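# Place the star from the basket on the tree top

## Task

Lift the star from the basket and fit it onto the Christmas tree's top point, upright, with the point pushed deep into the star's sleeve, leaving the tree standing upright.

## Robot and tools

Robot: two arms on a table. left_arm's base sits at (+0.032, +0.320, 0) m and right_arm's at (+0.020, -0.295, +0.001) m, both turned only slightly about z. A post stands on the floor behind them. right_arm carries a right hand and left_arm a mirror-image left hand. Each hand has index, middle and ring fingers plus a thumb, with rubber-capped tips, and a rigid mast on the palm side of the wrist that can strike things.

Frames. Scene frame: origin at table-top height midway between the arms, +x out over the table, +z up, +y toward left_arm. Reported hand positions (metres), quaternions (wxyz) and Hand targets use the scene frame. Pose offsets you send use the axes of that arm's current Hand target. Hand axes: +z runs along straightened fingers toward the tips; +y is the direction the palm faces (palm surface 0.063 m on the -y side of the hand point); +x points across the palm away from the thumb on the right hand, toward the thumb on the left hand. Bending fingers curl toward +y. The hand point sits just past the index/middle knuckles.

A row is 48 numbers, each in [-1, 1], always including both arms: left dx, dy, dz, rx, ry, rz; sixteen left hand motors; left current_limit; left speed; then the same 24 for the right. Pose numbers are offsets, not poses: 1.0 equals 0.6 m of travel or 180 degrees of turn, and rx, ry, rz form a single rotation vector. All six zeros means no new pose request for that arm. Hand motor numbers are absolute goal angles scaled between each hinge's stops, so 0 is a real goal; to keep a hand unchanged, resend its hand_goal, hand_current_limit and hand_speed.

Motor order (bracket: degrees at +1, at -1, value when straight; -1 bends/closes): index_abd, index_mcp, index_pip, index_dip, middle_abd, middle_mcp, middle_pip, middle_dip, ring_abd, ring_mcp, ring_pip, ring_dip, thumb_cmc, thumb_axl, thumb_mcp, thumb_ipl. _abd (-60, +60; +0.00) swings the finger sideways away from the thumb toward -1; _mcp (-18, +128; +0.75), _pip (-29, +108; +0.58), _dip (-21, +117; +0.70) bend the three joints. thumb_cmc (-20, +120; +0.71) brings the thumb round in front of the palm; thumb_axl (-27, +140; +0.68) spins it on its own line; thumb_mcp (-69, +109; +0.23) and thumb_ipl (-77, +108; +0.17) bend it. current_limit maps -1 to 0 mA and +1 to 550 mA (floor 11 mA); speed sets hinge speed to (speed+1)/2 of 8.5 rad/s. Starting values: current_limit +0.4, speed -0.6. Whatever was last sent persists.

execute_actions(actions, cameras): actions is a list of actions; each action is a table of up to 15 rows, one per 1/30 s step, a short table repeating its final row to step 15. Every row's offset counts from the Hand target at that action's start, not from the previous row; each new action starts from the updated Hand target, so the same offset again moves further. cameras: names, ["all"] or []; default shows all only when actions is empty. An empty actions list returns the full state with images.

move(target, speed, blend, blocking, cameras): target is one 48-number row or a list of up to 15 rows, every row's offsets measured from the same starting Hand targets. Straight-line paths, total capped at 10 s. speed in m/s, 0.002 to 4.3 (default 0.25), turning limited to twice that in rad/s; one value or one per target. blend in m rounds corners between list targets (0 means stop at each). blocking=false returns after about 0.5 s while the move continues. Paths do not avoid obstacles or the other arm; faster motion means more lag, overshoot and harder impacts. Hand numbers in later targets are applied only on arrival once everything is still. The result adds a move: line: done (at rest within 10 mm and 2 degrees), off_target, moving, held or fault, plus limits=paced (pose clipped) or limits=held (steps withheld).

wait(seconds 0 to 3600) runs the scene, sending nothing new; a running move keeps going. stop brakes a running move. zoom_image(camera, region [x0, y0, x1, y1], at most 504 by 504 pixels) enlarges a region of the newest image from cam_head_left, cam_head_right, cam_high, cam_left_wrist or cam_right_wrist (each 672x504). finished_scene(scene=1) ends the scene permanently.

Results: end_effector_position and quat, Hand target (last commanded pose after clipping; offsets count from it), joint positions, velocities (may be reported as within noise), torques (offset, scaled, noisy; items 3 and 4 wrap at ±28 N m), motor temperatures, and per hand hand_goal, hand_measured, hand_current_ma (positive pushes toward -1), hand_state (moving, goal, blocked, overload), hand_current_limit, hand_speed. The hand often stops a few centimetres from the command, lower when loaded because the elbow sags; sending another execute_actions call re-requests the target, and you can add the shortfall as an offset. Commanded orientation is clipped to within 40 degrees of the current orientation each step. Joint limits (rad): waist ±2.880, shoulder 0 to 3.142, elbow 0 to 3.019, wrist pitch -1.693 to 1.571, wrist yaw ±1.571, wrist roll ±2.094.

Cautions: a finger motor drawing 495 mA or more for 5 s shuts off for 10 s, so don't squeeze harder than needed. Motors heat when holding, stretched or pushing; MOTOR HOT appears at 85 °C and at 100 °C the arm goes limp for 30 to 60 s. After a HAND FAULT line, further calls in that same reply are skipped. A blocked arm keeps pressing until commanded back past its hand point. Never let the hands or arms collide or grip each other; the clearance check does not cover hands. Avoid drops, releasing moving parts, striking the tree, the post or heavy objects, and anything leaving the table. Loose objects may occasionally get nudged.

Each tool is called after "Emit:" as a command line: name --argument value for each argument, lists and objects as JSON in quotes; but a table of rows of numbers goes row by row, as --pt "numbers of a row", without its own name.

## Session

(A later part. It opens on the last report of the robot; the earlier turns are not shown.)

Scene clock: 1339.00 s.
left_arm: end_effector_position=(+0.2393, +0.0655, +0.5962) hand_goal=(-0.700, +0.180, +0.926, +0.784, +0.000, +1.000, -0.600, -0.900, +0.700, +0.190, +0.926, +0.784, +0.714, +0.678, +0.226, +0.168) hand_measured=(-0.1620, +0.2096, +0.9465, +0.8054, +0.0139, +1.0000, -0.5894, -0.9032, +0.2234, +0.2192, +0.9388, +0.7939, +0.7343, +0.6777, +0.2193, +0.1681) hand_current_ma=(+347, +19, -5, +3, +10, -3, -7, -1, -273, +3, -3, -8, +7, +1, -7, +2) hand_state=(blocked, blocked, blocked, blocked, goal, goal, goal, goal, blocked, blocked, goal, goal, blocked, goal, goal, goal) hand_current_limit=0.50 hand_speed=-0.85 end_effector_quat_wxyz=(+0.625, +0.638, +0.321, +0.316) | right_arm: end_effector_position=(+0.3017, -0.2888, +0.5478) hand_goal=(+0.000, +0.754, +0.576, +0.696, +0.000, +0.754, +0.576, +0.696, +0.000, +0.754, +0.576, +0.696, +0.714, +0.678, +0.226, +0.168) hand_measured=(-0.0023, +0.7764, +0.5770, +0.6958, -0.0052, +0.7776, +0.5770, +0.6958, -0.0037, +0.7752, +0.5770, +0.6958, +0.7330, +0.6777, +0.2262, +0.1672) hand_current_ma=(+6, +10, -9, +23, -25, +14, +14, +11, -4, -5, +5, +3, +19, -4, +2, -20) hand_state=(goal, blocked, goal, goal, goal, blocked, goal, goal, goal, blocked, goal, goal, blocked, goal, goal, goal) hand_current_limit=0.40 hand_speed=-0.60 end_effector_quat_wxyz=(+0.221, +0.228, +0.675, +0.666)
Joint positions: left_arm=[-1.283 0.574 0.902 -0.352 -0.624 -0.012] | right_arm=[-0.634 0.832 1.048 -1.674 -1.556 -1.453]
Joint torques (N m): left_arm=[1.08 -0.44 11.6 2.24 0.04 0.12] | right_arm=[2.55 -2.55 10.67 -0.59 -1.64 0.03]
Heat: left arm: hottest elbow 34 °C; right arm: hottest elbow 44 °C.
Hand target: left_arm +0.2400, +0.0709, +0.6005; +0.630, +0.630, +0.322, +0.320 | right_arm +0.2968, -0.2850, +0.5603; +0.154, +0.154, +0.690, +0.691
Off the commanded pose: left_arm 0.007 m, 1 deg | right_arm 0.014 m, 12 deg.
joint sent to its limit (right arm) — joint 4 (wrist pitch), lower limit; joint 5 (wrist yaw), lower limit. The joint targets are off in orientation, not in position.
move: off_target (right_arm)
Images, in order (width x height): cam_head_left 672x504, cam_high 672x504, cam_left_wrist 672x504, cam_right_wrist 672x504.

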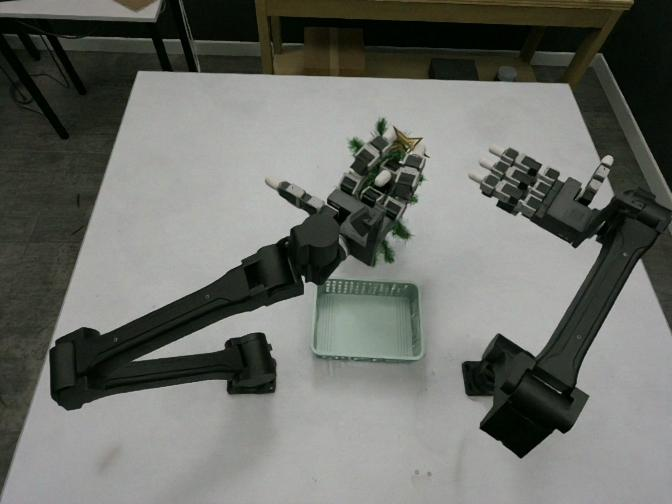

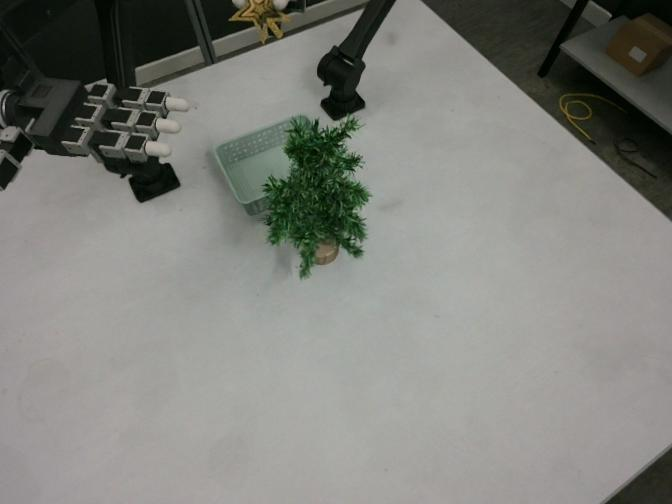

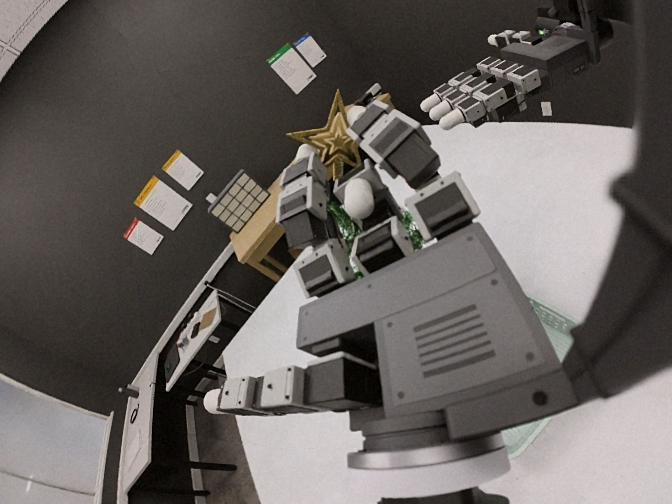

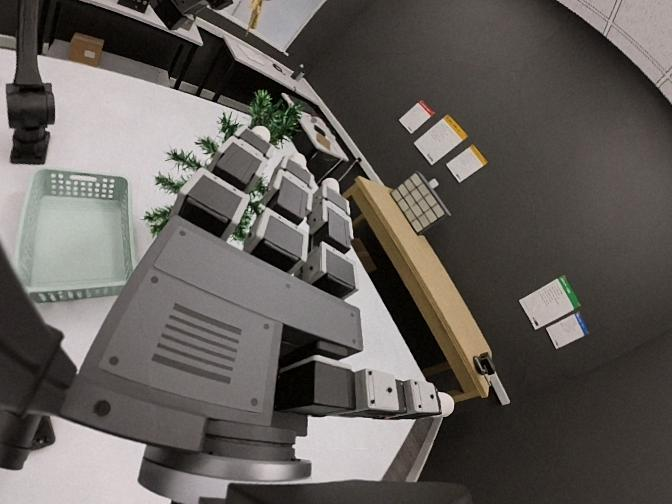

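Emit:
move --pt "0 0 0 0 0 0 -0.7 0.18 0.926 0.783 0 0.7 -0.6 -0.9 0.7 0.19 0.926 0.783 0.714 0.678 0.226 0.168 0.5 -0.85 0 0.117 -0.03 -0.06 0 0 0 0.754 0.576 0.696 0 0.754 0.576 0.696 0 0.754 0.576 0.696 0.714 0.678 0.226 0.168 0.4 -0.6" --speed 0.08 --cameras '["cam_left_wrist", "cam_right_wrist", "cam_head_left"]'

Scene clock: 1345.90 s.
left_arm: end_effector_position=(+0.2393, +0.0655, +0.5962) hand_goal=(-0.700, +0.180, +0.926, +0.784, +0.000, +0.700, -0.600, -0.900, +0.700, +0.190, +0.926, +0.784, +0.714, +0.678, +0.226, +0.168) hand_measured=(-0.1620, +0.2108, +0.9465, +0.8066, +0.0139, +0.7511, -0.5907, -0.9032, +0.2248, +0.2192, +0.9388, +0.7939, +0.7343, +0.6767, +0.2193, +0.1681) hand_current_ma=(+347, +17, -7, +3, +10, +13, -6, -2, -284, +1, -4, -5, +5, +0, -15, +5) hand_state=(blocked, blocked, blocked, blocked, goal, blocked, goal, goal, blocked, blocked, goal, goal, blocked, goal, goal, goal) hand_current_limit=0.50 hand_speed=-0.85 end_effector_quat_wxyz=(+0.625, +0.638, +0.321, +0.316) | right_arm: end_effector_position=(+0.2975, -0.3043, +0.6110) hand_goal=(+0.000, +0.754, +0.576, +0.696, +0.000, +0.754, +0.576, +0.696, +0.000, +0.754, +0.576, +0.696, +0.714, +0.678, +0.226, +0.168) hand_measured=(-0.0037, +0.7776, +0.5770, +0.6958, -0.0037, +0.7788, +0.5770, +0.6958, -0.0037, +0.7764, +0.5770, +0.6971, +0.7343, +0.6777, +0.2262, +0.1681) hand_current_ma=(+16, -2, +13, -3, -9, -10, +13, -5, +0, +2, -11, +19, +1, +13, -8, +1) hand_state=(goal, blocked, goal, goal, goal, blocked, goal, goal, goal, blocked, goal, goal, blocked, goal, goal, goal) hand_current_limit=0.40 hand_speed=-0.60 end_effector_quat_wxyz=(+0.230, +0.265, +0.661, +0.664)
Joint positions: left_arm=[-1.283 0.574 0.902 -0.352 -0.624 -0.012] | right_arm=[-0.7 0.826 1.214 -1.674 -1.557 -1.238]
Joint torques (N m): left_arm=[0.97 -0.56 11.63 2.22 0.05 0.12] | right_arm=[1.08 -2.2 11.9 -0.35 -1.58 0.07]
Heat: left arm: hottest elbow 34 °C; right arm: hottest elbow 43 °C.
Hand target: left_arm +0.2400, +0.0709, +0.6005; +0.630, +0.630, +0.322, +0.320 | right_arm +0.2893, -0.3016, +0.6305; +0.167, +0.139, +0.621, +0.753
Off the commanded pose: left_arm 0.007 m, 1 deg | right_arm 0.021 m, 20 deg.
joint sent to its limit (right arm) — joint 4 (wrist pitch), lower limit; joint 5 (wrist yaw), lower limit. The joint targets are off in orientation, not in position.
move: off_target (right_arm)
Images, in order (width x height): cam_head_left 672x504, cam_left_wrist 672x504, cam_right_wrist 672x504.

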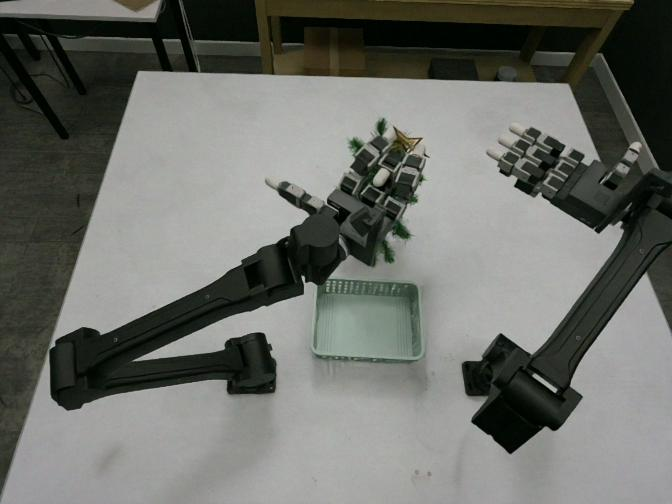

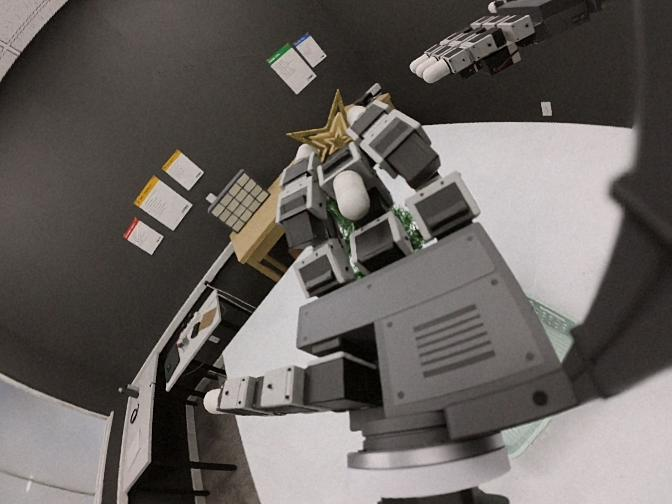

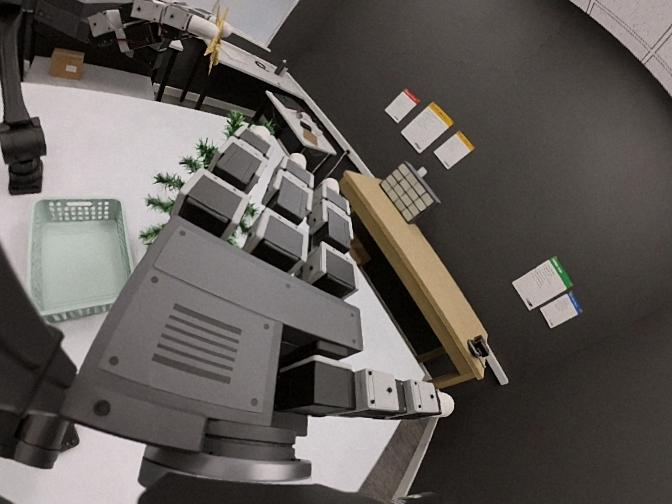

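Emit:
move --pt "0.096 0.102 0.072 0 0 -0.192 -0.7 0.18 0.926 0.783 0 0.6 -0.6 -0.9 0.7 0.19 0.926 0.783 0.714 0.678 0.226 0.168 0.5 -0.85 0 0 0 0 0 0 0 1 -0.8 -0.8 0 1 -0.8 -0.8 0 1 -0.8 -0.8 0.714 0.678 0.226 0.168 0.4 -0.6" --speed 0.06 --cameras '["cam_left_wrist", "cam_right_wrist", "cam_head_left", "cam_high"]'

Scene clock: 1357.50 s.
left_arm: end_effector_position=(+0.3077, +0.0846, +0.6393) hand_goal=(-0.700, +0.180, +0.926, +0.784, +0.000, +0.600, -0.600, -0.900, +0.700, +0.190, +0.926, +0.784, +0.714, +0.678, +0.226, +0.168) hand_measured=(-0.1634, +0.2084, +0.9452, +0.8054, +0.0124, +0.6473, -0.5907, -0.9032, +0.2248, +0.2180, +0.9375, +0.7939, +0.7343, +0.6767, +0.2203, +0.1681) hand_current_ma=(+348, +21, -4, -3, +12, +10, -12, -2, -276, +8, +0, -5, +9, -3, -7, +1) hand_state=(blocked, blocked, blocked, blocked, goal, blocked, goal, goal, blocked, blocked, goal, goal, blocked, goal, goal, goal) hand_current_limit=0.50 hand_speed=-0.85 end_effector_quat_wxyz=(+0.687, +0.521, +0.493, +0.122) | right_arm: end_effector_position=(+0.2974, -0.3043, +0.6110) hand_goal=(+0.000, +1.000, -0.800, -0.800, +0.000, +1.000, -0.800, -0.800, +0.000, +1.000, -0.800, -0.800, +0.714, +0.678, +0.226, +0.168) hand_measured=(+0.0036, +1.0000, -0.7934, -0.8000, +0.0036, +1.0000, -0.7947, -0.8000, +0.0036, +0.9995, -0.7947, -0.8000, +0.7355, +0.6777, +0.2282, +0.1681) hand_current_ma=(+8, +9, +23, +15, -11, +13, +1, -11, +1, +0, +8, +2, -13, +19, +1, +1) hand_state=(goal, goal, goal, goal, goal, goal, goal, goal, goal, goal, goal, goal, blocked, goal, goal, goal) hand_current_limit=0.40 hand_speed=-0.60 end_effector_quat_wxyz=(+0.229, +0.265, +0.661, +0.664)
Joint positions: left_arm=[-1.108 0.727 1.144 -0.448 -0.447 -0.596] | right_arm=[-0.7 0.826 1.214 -1.674 -1.557 -1.236]
Joint torques (N m): left_arm=[1.03 -0.73 16.03 1.37 0.06 0] | right_arm=[1.2 -2.14 11.9 -0.36 -1.52 0.05]
Heat: left arm: hottest elbow 35 °C; right arm: hottest elbow 44 °C.
Hand target: left_arm +0.3090, +0.0923, +0.6614; +0.697, +0.506, +0.494, +0.118 | right_arm +0.2892, -0.3015, +0.6306; +0.167, +0.139, +0.621, +0.753
Off the commanded pose: left_arm 0.024 m, 2 deg | right_arm 0.021 m, 20 deg.
joint sent to its limit (right arm) — joint 4 (wrist pitch), lower limit; joint 5 (wrist yaw), lower limit. The joint targets are off in orientation, not in position.
move: off_target (left_arm)
Images, in order (width x height): cam_head_left 672x504, cam_high 672x504, cam_left_wrist 672x504, cam_right_wrist 672x504.

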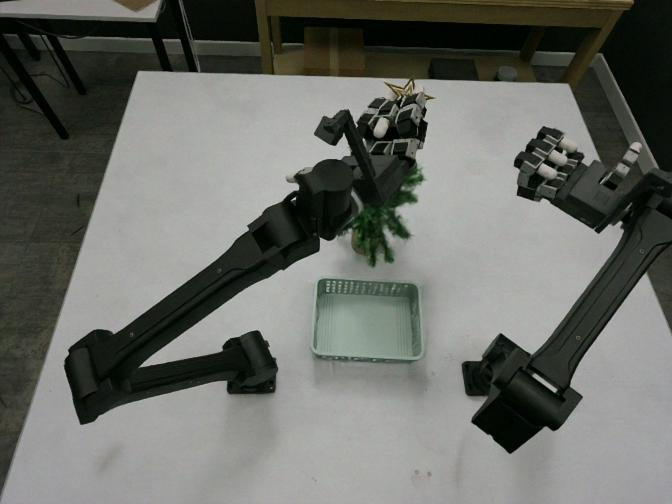

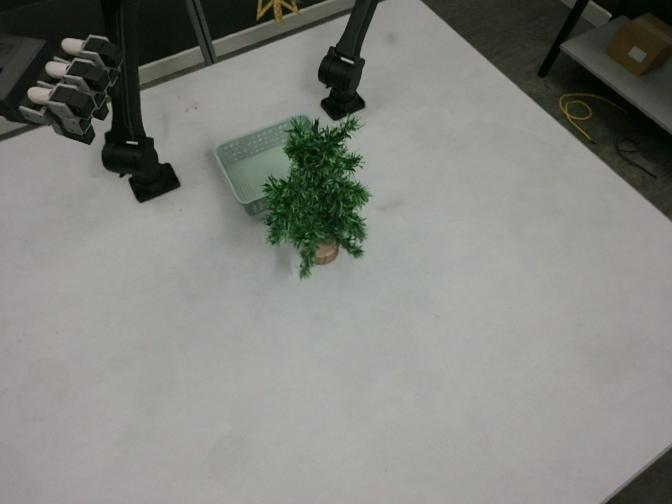

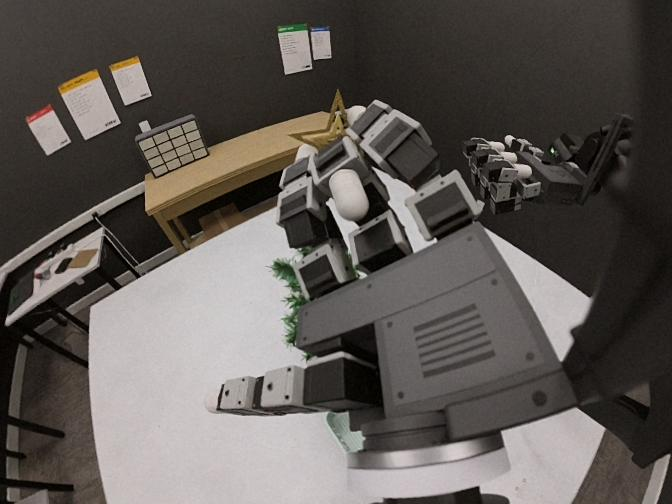

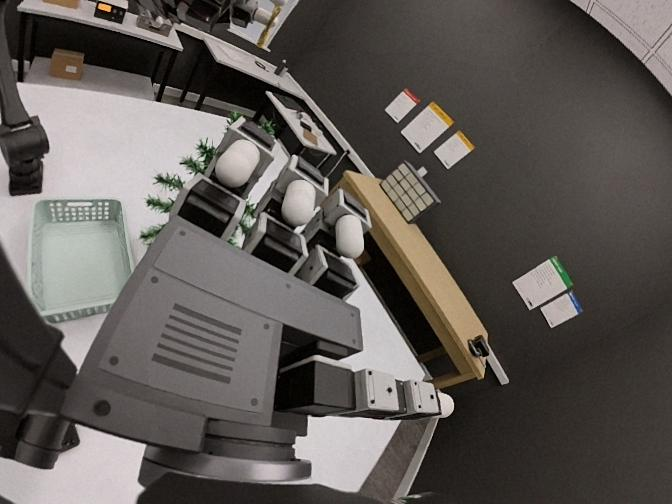

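Emit:
move --pt "0 0 0 0 0 0 -0.7 0.18 0.926 0.783 0 0.6 -0.6 -0.9 0.7 0.19 0.926 0.783 0.714 0.678 0.226 0.168 0.5 -0.85 0 0.164 0.032 0 0 0 0.6 0.754 0.576 0.696 0.6 0.754 0.576 0.696 0.6 0.754 0.576 0.696 0.714 0.678 0.226 0.168 0.4 -0.6" --speed 0.08 --cameras '["cam_right_wrist", "cam_head_left", "cam_high"]'

Emit:
zoom_image --camera "cam_high" --region '[220, 0, 320, 100]'

Scene clock: 1366.80 s.
left_arm: end_effector_position=(+0.3077, +0.0847, +0.6392) hand_goal=(-0.700, +0.180, +0.926, +0.784, +0.000, +0.600, -0.600, -0.900, +0.700, +0.190, +0.926, +0.784, +0.714, +0.678, +0.226, +0.168) hand_measured=(-0.1634, +0.2084, +0.9452, +0.8066, +0.0139, +0.6461, -0.5894, -0.9032, +0.2248, +0.2192, +0.9388, +0.7939, +0.7343, +0.6767, +0.2183, +0.1681) hand_current_ma=(+349, +17, -7, -1, +10, +10, -7, +2, -274, -1, -6, -5, +7, +2, -9, -5) hand_state=(blocked, blocked, blocked, blocked, goal, blocked, goal, goal, blocked, blocked, goal, goal, blocked, goal, goal, goal) hand_current_limit=0.50 hand_speed=-0.85 end_effector_quat_wxyz=(+0.687, +0.520, +0.493, +0.121) | right_arm: end_effector_position=(+0.2920, -0.2999, +0.7178) hand_goal=(+0.600, +0.754, +0.576, +0.696, +0.600, +0.754, +0.576, +0.696, +0.600, +0.754, +0.576, +0.696, +0.714, +0.678, +0.226, +0.168) hand_measured=(+0.5926, +0.8065, +0.5821, +0.6958, +0.5941, +0.8077, +0.5821, +0.6971, +0.5941, +0.8017, +0.5821, +0.6945, +0.7355, +0.6777, +0.2292, +0.1681) hand_current_ma=(+1, +11, +7, -2, -20, +16, +7, +0, +16, -19, +4, -11, -8, +29, +0, -20) hand_state=(goal, blocked, goal, goal, goal, blocked, goal, goal, goal, blocked, goal, goal, blocked, goal, goal, goal) hand_current_limit=0.40 hand_speed=-0.60 end_effector_quat_wxyz=(+0.238, +0.259, +0.663, +0.661)
Joint positions: left_arm=[-1.108 0.727 1.144 -0.448 -0.447 -0.596] | right_arm=[-0.7 0.9 1.542 -1.674 -1.557 -1.005]
Joint torques (N m): left_arm=[1.08 -0.85 16.05 1.31 0.06 0.04] | right_arm=[1.32 -0.73 10.92 -0.02 -1.41 -0.02]
Heat: left arm: hottest elbow 37 °C; right arm: hottest elbow 44 °C.
Hand target: left_arm +0.3090, +0.0923, +0.6614; +0.697, +0.506, +0.494, +0.118 | right_arm +0.2894, -0.3014, +0.7307; +0.167, +0.139, +0.621, +0.753
Off the commanded pose: left_arm 0.024 m, 2 deg | right_arm 0.013 m, 20 deg.
joint sent to its limit (right arm) — joint 4 (wrist pitch), lower limit; joint 5 (wrist yaw), lower limit. The joint targets are off in orientation, not in position.
move: off_target (right_arm)
Images, in order (width x height): cam_head_left 672x504, cam_high 672x504, cam_right_wrist 672x504.

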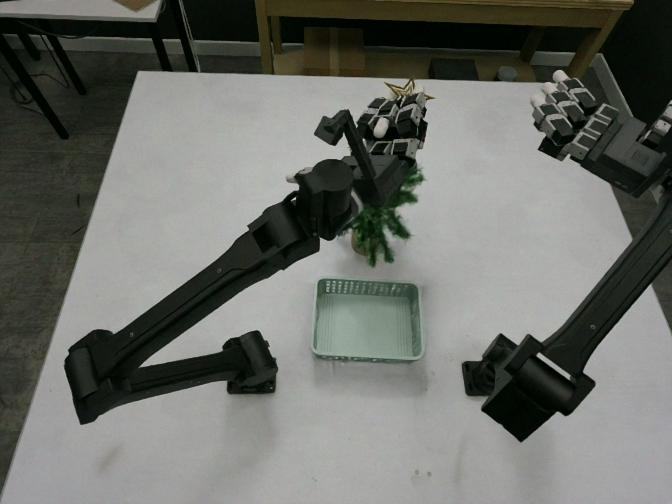

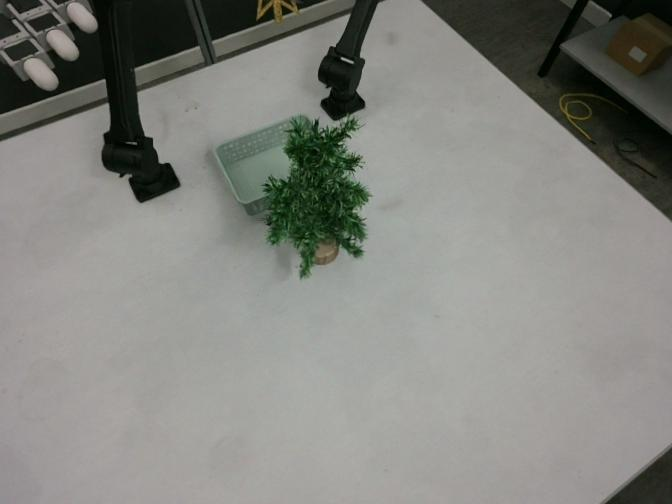

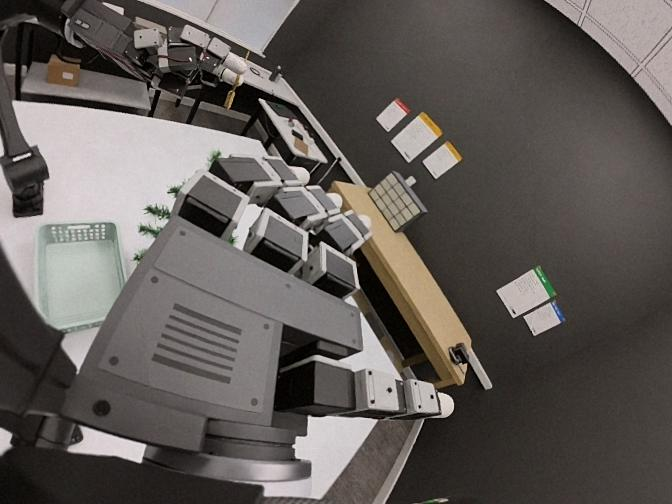

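Scaled by 5.040 from the camera's image (finer frame: 960x720).

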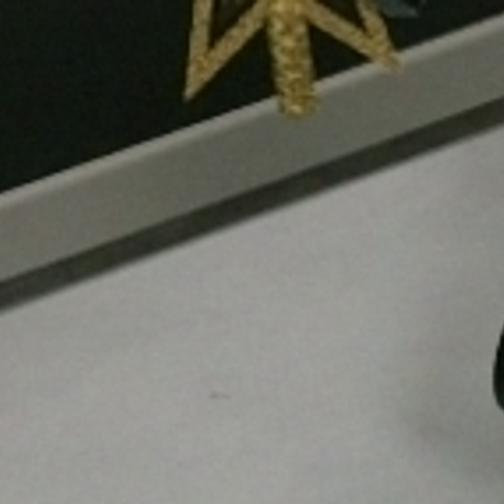

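Emit:
zoom_image --camera "cam_right_wrist" --region '[170, 40, 290, 200]'

Scaled by 3.150 from the camera's image (finer frame: 960x720).

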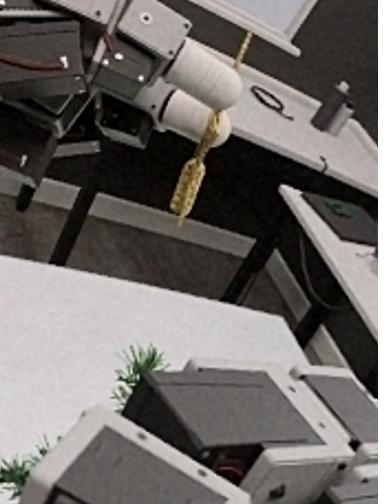

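Emit:
zoom_image --camera "cam_right_wrist" --region '[120, 60, 220, 160]'

Emit:
zoom_image --camera "cam_right_wrist" --region '[220, 40, 340, 160]'

Scaled by 5.040 from the camera's image (finer frame: 960x720).

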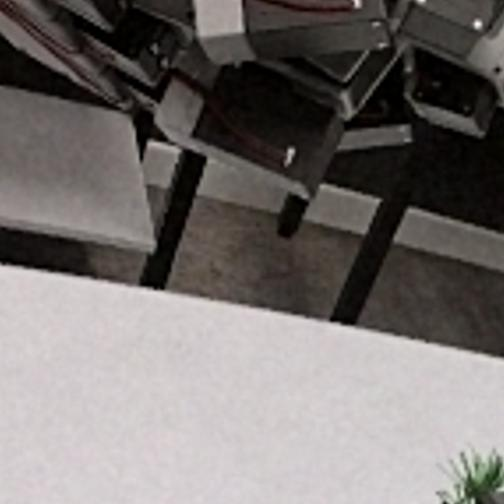

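Scaled by 4.200 from the camera's image (finer frame: 960x720).

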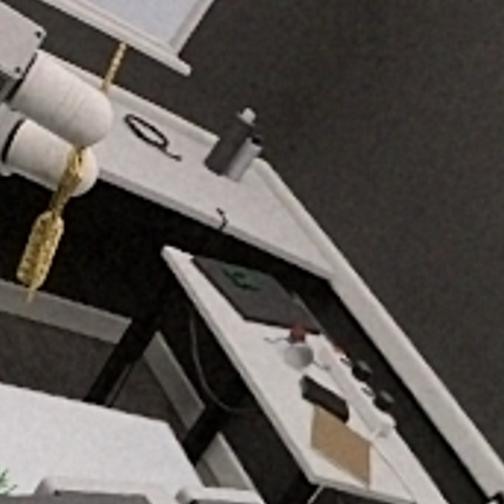

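Emit:
move --pt "0 0 0 0.0595 0.041 0 -0.7 0.18 0.926 0.783 0 0.6 -0.6 -0.9 0.7 0.19 0.926 0.783 0.714 0.678 0.226 0.168 0.5 -0.85 -0.156 0.037 -0.012 0 0 0 1 0.754 0.576 0.696 1 0.754 0.576 0.696 1 0.754 0.576 0.696 0.714 0.678 0.226 0.168 0.4 -0.6" --speed 0.06 --cameras '["cam_right_wrist", "cam_left_wrist", "cam_high"]'

Emit:
zoom_image --camera "cam_right_wrist" --region '[110, 40, 270, 200]'

Emit:
zoom_image --camera "cam_high" --region '[220, 0, 320, 100]'

Scene clock: 1387.43 s.
left_arm: end_effector_position=(+0.3116, +0.0894, +0.6417) hand_goal=(-0.700, +0.180, +0.926, +0.784, +0.000, +0.600, -0.600, -0.900, +0.700, +0.190, +0.926, +0.784, +0.714, +0.678, +0.226, +0.168) hand_measured=(-0.1620, +0.2084, +0.9478, +0.8066, +0.0139, +0.6461, -0.5894, -0.9044, +0.2234, +0.2192, +0.9388, +0.7952, +0.7343, +0.6777, +0.2193, +0.1681) hand_current_ma=(+349, +23, -12, +3, +12, +17, -2, +0, -275, +4, -5, -8, +8, -1, -13, -1) hand_state=(blocked, blocked, blocked, blocked, goal, blocked, goal, goal, blocked, blocked, goal, goal, blocked, goal, goal, goal) hand_current_limit=0.50 hand_speed=-0.85 end_effector_quat_wxyz=(+0.602, +0.569, +0.548, +0.112) | right_arm: end_effector_position=(+0.3721, -0.3563, +0.7353) hand_goal=(+1.000, +0.754, +0.576, +0.696, +1.000, +0.754, +0.576, +0.696, +1.000, +0.754, +0.576, +0.696, +0.714, +0.678, +0.226, +0.168) hand_measured=(+0.9926, +0.8077, +0.5821, +0.6958, +0.6790, +0.8065, +0.5821, +0.6958, +0.6776, +0.8017, +0.5821, +0.6958, +0.7355, +0.6777, +0.2292, +0.1681) hand_current_ma=(+12, +16, +6, -11, -121, +2, +11, -13, -99, -8, -17, -14, +2, +9, +13, -4) hand_state=(goal, blocked, goal, goal, blocked, blocked, goal, goal, blocked, blocked, goal, goal, blocked, goal, goal, goal) hand_current_limit=0.40 hand_speed=-0.60 end_effector_quat_wxyz=(+0.211, +0.265, +0.660, +0.670)
Joint positions: left_arm=[-1.108 0.793 1.347 -0.834 -0.449 -0.707] | right_arm=[-0.67 1.156 1.751 -1.674 -1.557 -1.002]
Joint torques (N m): left_arm=[-0.03 -0.67 15.24 1.31 -0.16 0.02] | right_arm=[2.84 -4.6 11.38 0.85 -1.44 -0.17]
Heat: left arm: hottest elbow 39 °C; right arm: hottest elbow 43 °C.
Hand target: left_arm +0.3090, +0.0922, +0.6614; +0.614, +0.560, +0.547, +0.104 | right_arm +0.3693, -0.3512, +0.7512; +0.167, +0.138, +0.621, +0.753
Off the commanded pose: left_arm 0.020 m, 2 deg | right_arm 0.017 m, 19 deg.
joint sent to its limit (right arm) — joint 5 (wrist yaw), lower limit. The joint targets are off in orientation, not in position.
move: off_target (left_arm, right_arm)
Images, in order (width x height): cam_high 672x504, cam_left_wrist 672x504, cam_right_wrist 672x504.

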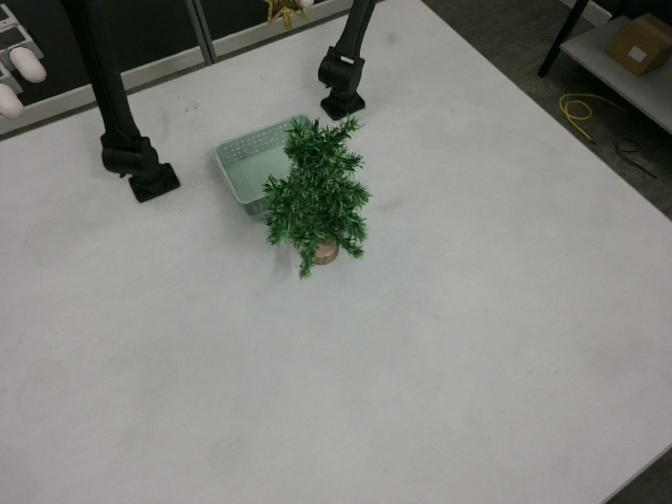

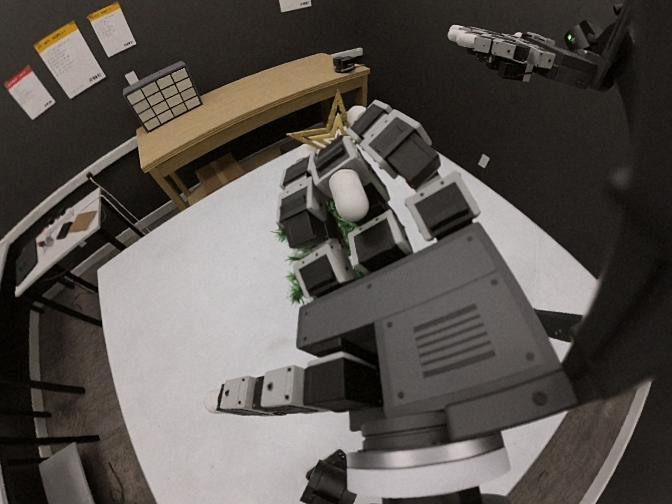

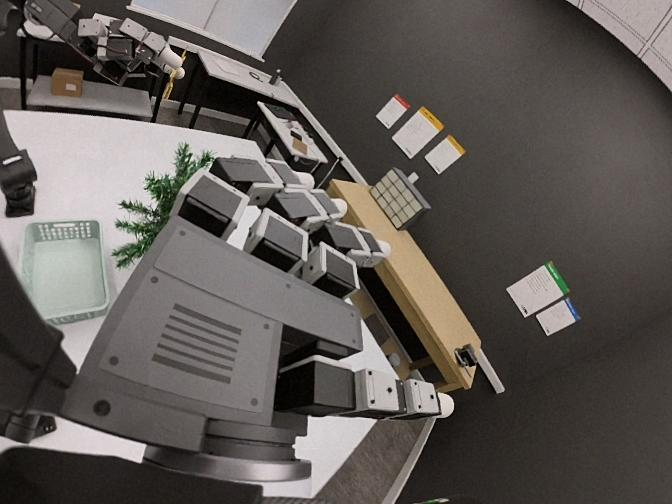

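Scaled by 3.150 from the camera's image (finer frame: 960x720).

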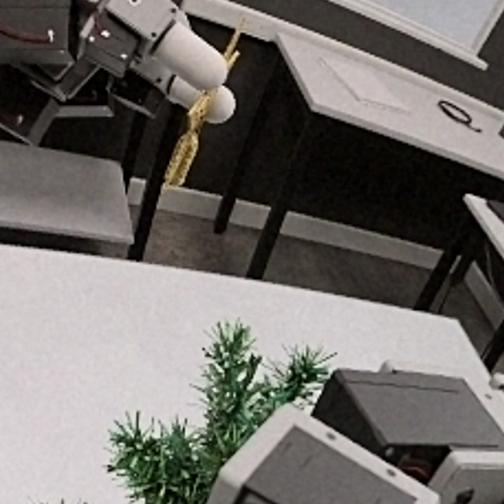

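Scaled by 5.040 from the camera's image (finer frame: 960x720).

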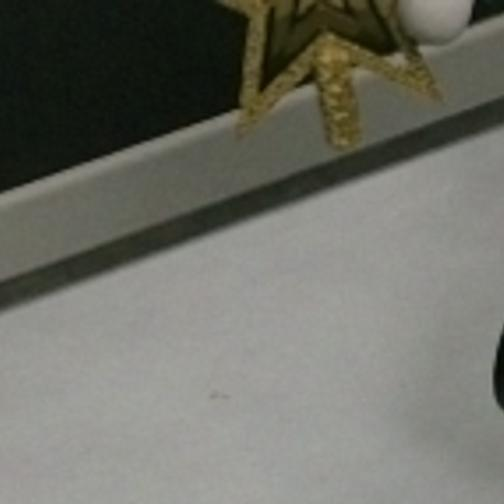

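Emit:
execute_actions --actions '[]' --cameras '["cam_head_left", "cam_high"]'

Emit:
zoom_image --camera "cam_head_left" --region '[340, 60, 460, 180]'

Emit:
zoom_image --camera "cam_high" --region '[240, 0, 380, 140]'

Scene clock: 1393.03 s.
left_arm: end_effector_position=(+0.3116, +0.0894, +0.6417) hand_goal=(-0.700, +0.180, +0.926, +0.784, +0.000, +0.600, -0.600, -0.900, +0.700, +0.190, +0.926, +0.784, +0.714, +0.678, +0.226, +0.168) hand_measured=(-0.1620, +0.2096, +0.9465, +0.8066, +0.0124, +0.6461, -0.5907, -0.9032, +0.2263, +0.2180, +0.9388, +0.7939, +0.7330, +0.6777, +0.2183, +0.1681) hand_current_ma=(+344, +18, -7, +3, +12, +10, -2, -5, -268, +7, -5, -12, +6, -9, -3, +6) hand_state=(blocked, blocked, blocked, blocked, goal, blocked, goal, goal, blocked, blocked, goal, goal, blocked, goal, goal, goal) hand_current_limit=0.50 hand_speed=-0.85 end_effector_quat_wxyz=(+0.602, +0.569, +0.548, +0.112) | right_arm: end_effector_position=(+0.3721, -0.3563, +0.7353) hand_goal=(+1.000, +0.754, +0.576, +0.696, +1.000, +0.754, +0.576, +0.696, +1.000, +0.754, +0.576, +0.696, +0.714, +0.678, +0.226, +0.168) hand_measured=(+0.9926, +0.8065, +0.5821, +0.6958, +0.6790, +0.8077, +0.5821, +0.6958, +0.6776, +0.8005, +0.5821, +0.6958, +0.7368, +0.6777, +0.2292, +0.1672) hand_current_ma=(+21, +11, +0, -3, -124, +10, +5, -8, -116, -1, +33, +6, +8, +11, +1, +16) hand_state=(goal, blocked, goal, goal, blocked, blocked, goal, goal, blocked, blocked, goal, goal, blocked, goal, goal, goal) hand_current_limit=0.40 hand_speed=-0.60 end_effector_quat_wxyz=(+0.211, +0.265, +0.660, +0.670)
Joint positions: left_arm=[-1.108 0.793 1.347 -0.834 -0.449 -0.708] | right_arm=[-0.67 1.156 1.751 -1.674 -1.557 -1.002]
Joint velocities: within noise
Joint torques (N m): left_arm=[-0.26 -0.79 15.28 1.29 -0.17 0.04] | right_arm=[2.73 -4.72 11.4 0.85 -1.44 -0.18]
Motor temperatures (°C): left_arm=[21 22 40 21 22 20] | right_arm=[19 19 44 20 23 19]
Heat: left arm: hottest elbow 40 °C; right arm: hottest elbow 44 °C.
Hand target: left_arm +0.3090, +0.0922, +0.6614; +0.614, +0.560, +0.547, +0.104 | right_arm +0.3693, -0.3512, +0.7512; +0.167, +0.138, +0.621, +0.753
Off the commanded pose: left_arm 0.020 m, 2 deg | right_arm 0.017 m, 19 deg.
Images, in order (width x height): cam_head_left 672x504, cam_high 672x504.

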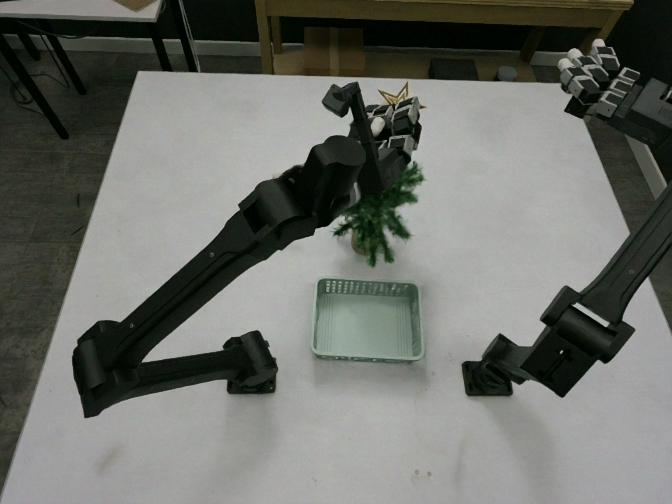

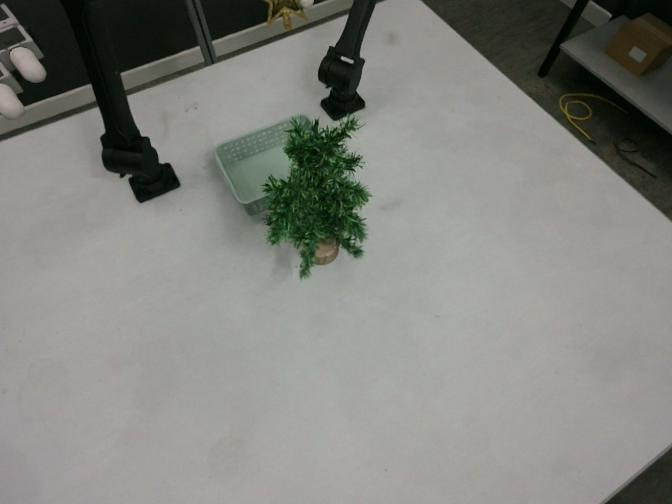

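Scaled by 4.200 from the camera's image (finer frame: 960x720).

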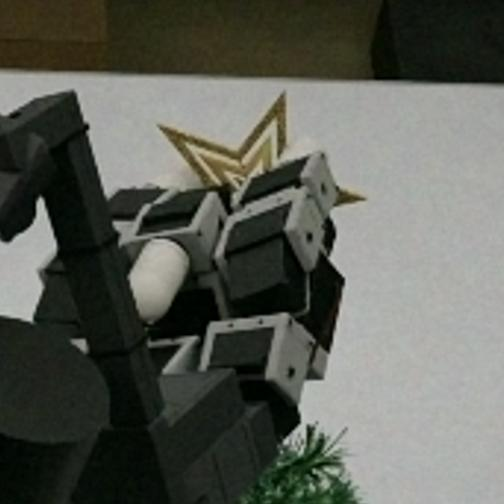

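Scaled by 3.600 from the camera's image (finer frame: 960x720).

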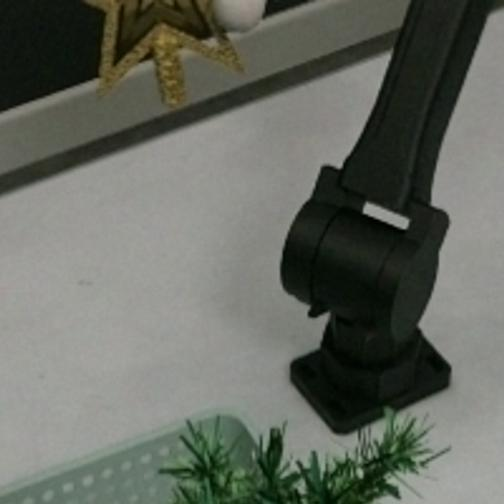

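Emit:
move --pt "0.0380 0.0485 0.0788 -0.0115 -0.008 0 -0.7 0.18 0.926 0.783 0 0.6 -0.6 -0.9 0.7 0.19 0.926 0.783 0.714 0.678 0.226 0.168 0.5 -0.85 0 0 0 0 0 0 1 0.754 0.576 0.696 0.65 0.754 0.576 0.696 0.65 0.754 0.576 0.696 0.714 0.678 0.226 0.168 0.4 -0.6" --speed 0.05 --cameras '["cam_right_wrist","cam_high","cam_head_left"]'

Scene clock: 1400.80 s.
left_arm: end_effector_position=(+0.3677, +0.0886, +0.6414) hand_goal=(-0.700, +0.180, +0.926, +0.784, +0.000, +0.600, -0.600, -0.900, +0.700, +0.190, +0.926, +0.784, +0.714, +0.678, +0.226, +0.168) hand_measured=(-0.1634, +0.2096, +0.9478, +0.8054, +0.0139, +0.6461, -0.5920, -0.9032, +0.2234, +0.2216, +0.9388, +0.7939, +0.7330, +0.6777, +0.2193, +0.1681) hand_current_ma=(+347, +17, -6, +0, +8, +11, -4, +5, -270, +2, +1, -6, +3, -4, -15, -6) hand_state=(blocked, blocked, blocked, blocked, goal, blocked, goal, goal, blocked, blocked, goal, goal, blocked, goal, goal, goal) hand_current_limit=0.50 hand_speed=-0.85 end_effector_quat_wxyz=(+0.615, +0.561, +0.545, +0.103) | right_arm: end_effector_position=(+0.3721, -0.3563, +0.7353) hand_goal=(+1.000, +0.754, +0.576, +0.696, +0.650, +0.754, +0.576, +0.696, +0.650, +0.754, +0.576, +0.696, +0.714, +0.678, +0.226, +0.168) hand_measured=(+0.9926, +0.8065, +0.5821, +0.6958, +0.6571, +0.8077, +0.5821, +0.6958, +0.6571, +0.8017, +0.5821, +0.6958, +0.7355, +0.6777, +0.2292, +0.1672) hand_current_ma=(+5, +20, +14, +1, -17, +7, -1, -7, -3, +5, +12, -5, -9, +11, -2, -6) hand_state=(goal, blocked, goal, goal, goal, blocked, goal, goal, goal, blocked, goal, goal, blocked, goal, goal, goal) hand_current_limit=0.40 hand_speed=-0.60 end_effector_quat_wxyz=(+0.211, +0.265, +0.660, +0.670)
Joint positions: left_arm=[-0.889 0.853 1.347 -0.726 -0.227 -0.657] | right_arm=[-0.67 1.156 1.751 -1.674 -1.557 -1.002]
Joint torques (N m): left_arm=[1.03 -2.26 14.09 2.45 -0.05 0.22] | right_arm=[2.78 -4.66 11.37 0.84 -1.44 -0.17]
Heat: left arm: hottest elbow 40 °C; right arm: hottest elbow 44 °C.
Hand target: left_arm +0.3690, +0.0922, +0.6614; +0.630, +0.550, +0.537, +0.107 | right_arm +0.3693, -0.3512, +0.7512; +0.167, +0.138, +0.621, +0.753
Off the commanded pose: left_arm 0.020 m, 2 deg | right_arm 0.017 m, 19 deg.
joint sent to its limit (right arm) — joint 5 (wrist yaw), lower limit. The joint targets are off in orientation, not in position.
move: off_target (left_arm)
Images, in order (width x height): cam_head_left 672x504, cam_high 672x504, cam_right_wrist 672x504.

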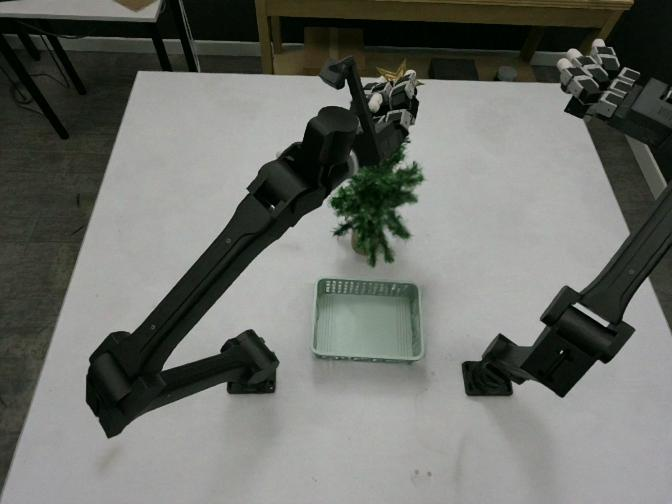

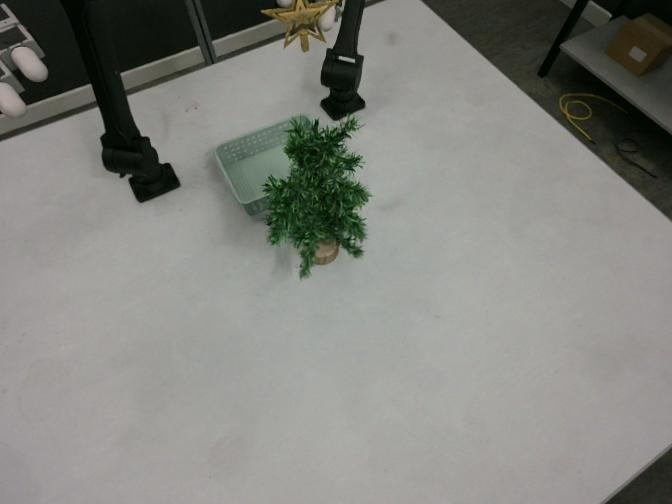

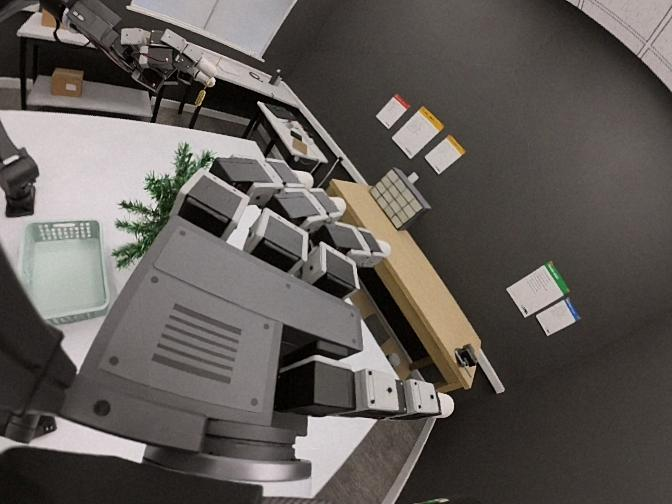

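Emit:
zoom_image --camera "cam_right_wrist" --region '[110, 40, 270, 200]'

Emit:
zoom_image --camera "cam_high" --region '[240, 0, 380, 140]'

Emit:
zoom_image --camera "cam_head_left" --region '[320, 50, 450, 180]'

Scaled by 3.150 from the camera's image (finer frame: 960x720).

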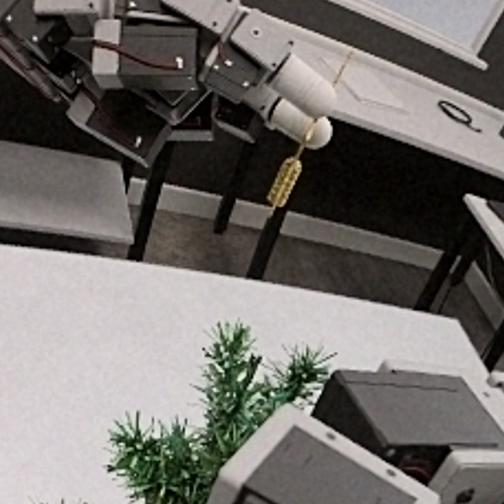

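Scaled by 3.600 from the camera's image (finer frame: 960x720).

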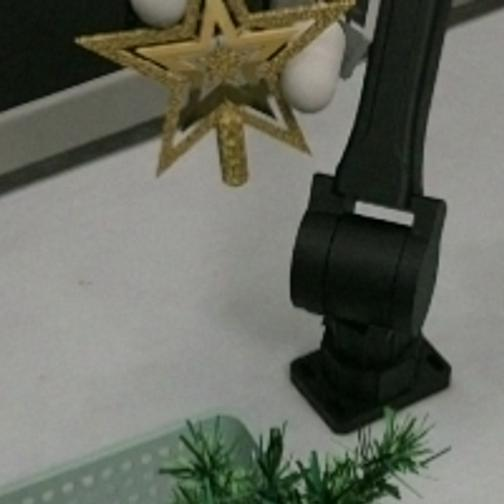

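Scaled by 3.877 from the camera's image (finer frame: 960x720).

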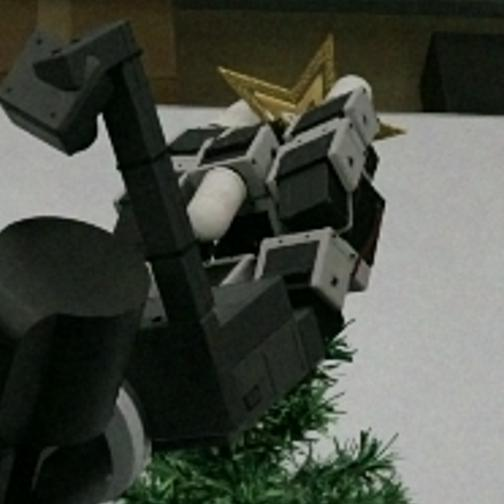

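Emit:
wait --seconds 0.2 --cameras '["cam_left_wrist","cam_head_right"]'

Emit:
zoom_image --camera "cam_left_wrist" --region '[230, 60, 430, 260]'

Scene clock: 1417.53 s.
left_arm: end_effector_position=(+0.3677, +0.0885, +0.6415) hand_goal=(-0.700, +0.180, +0.926, +0.784, +0.000, +0.600, -0.600, -0.900, +0.700, +0.190, +0.926, +0.784, +0.714, +0.678, +0.226, +0.168) hand_measured=(-0.1620, +0.2096, +0.9465, +0.8054, +0.0139, +0.6461, -0.5920, -0.9032, +0.2234, +0.2192, +0.9388, +0.7939, +0.7330, +0.6767, +0.2193, +0.1681) hand_current_ma=(+343, +11, -5, +13, +6, +14, -3, -1, -276, +5, +0, -10, +7, -5, -9, +4) hand_state=(blocked, blocked, blocked, blocked, goal, blocked, goal, goal, blocked, blocked, goal, goal, blocked, goal, goal, goal) hand_current_limit=0.50 hand_speed=-0.85 end_effector_quat_wxyz=(+0.615, +0.561, +0.545, +0.103) | right_arm: end_effector_position=(+0.3721, -0.3563, +0.7353) hand_goal=(+1.000, +0.754, +0.576, +0.696, +0.650, +0.754, +0.576, +0.696, +0.650, +0.754, +0.576, +0.696, +0.714, +0.678, +0.226, +0.168) hand_measured=(+0.9926, +0.8065, +0.5821, +0.6945, +0.6571, +0.8077, +0.5834, +0.6971, +0.6571, +0.8017, +0.5821, +0.6958, +0.7355, +0.6777, +0.2292, +0.1681) hand_current_ma=(+3, +16, +4, +13, -6, +13, +14, +5, -1, +4, -8, +1, +20, +18, +10, -2) hand_state=(goal, blocked, goal, goal, goal, blocked, goal, goal, goal, blocked, goal, goal, blocked, goal, goal, goal) hand_current_limit=0.40 hand_speed=-0.60 end_effector_quat_wxyz=(+0.211, +0.265, +0.660, +0.670)
Joint positions: left_arm=[-0.889 0.853 1.347 -0.726 -0.227 -0.657] | right_arm=[-0.67 1.156 1.751 -1.674 -1.557 -1.002]
Joint torques (N m): left_arm=[0.97 -2.2 14.11 2.48 -0.04 0.22] | right_arm=[2.78 -4.72 11.38 0.83 -1.44 -0.18]
Heat: left arm: hottest elbow 41 °C; right arm: hottest elbow 44 °C.
Hand target: left_arm +0.3690, +0.0922, +0.6614; +0.630, +0.550, +0.537, +0.107 | right_arm +0.3693, -0.3512, +0.7512; +0.167, +0.138, +0.621, +0.753
Off the commanded pose: left_arm 0.020 m, 2 deg | right_arm 0.017 m, 19 deg.
wait: 0.20 s; at rest from the start
Images, in order (width x height): cam_head_right 672x504, cam_left_wrist 672x504.

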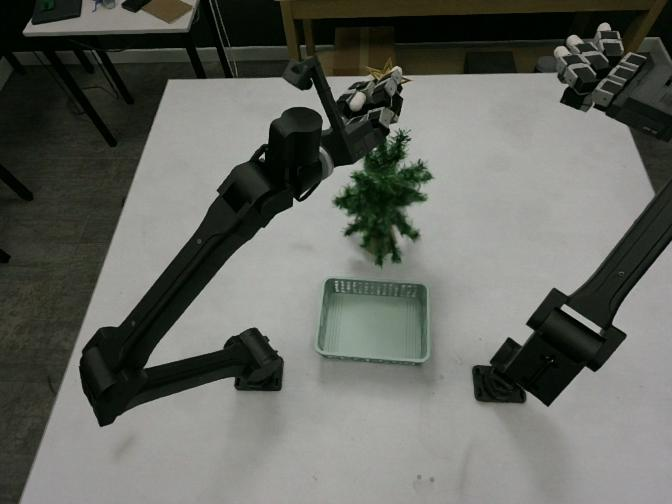

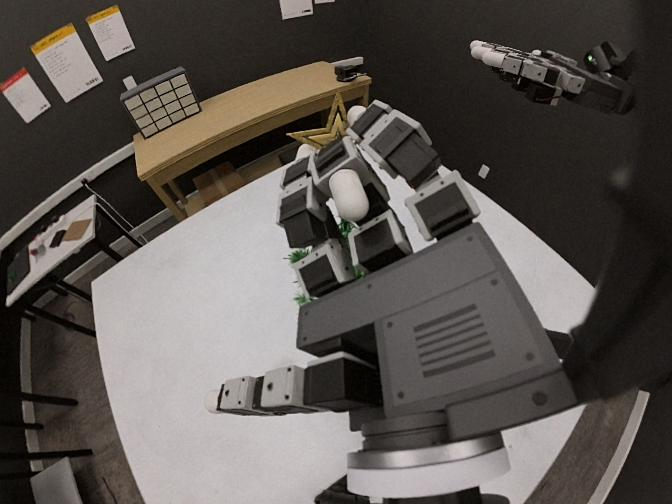

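Scaled by 2.520 from the camera's image (finer frame: 960x720).

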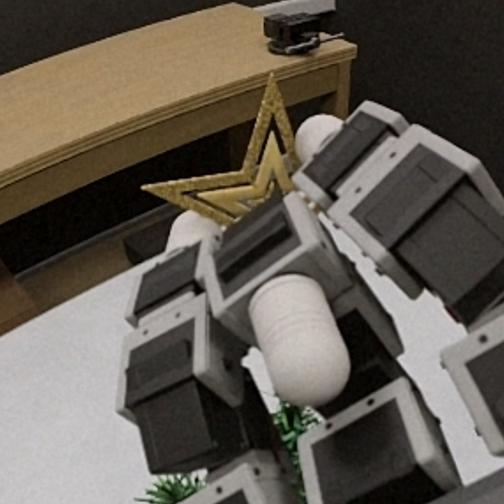

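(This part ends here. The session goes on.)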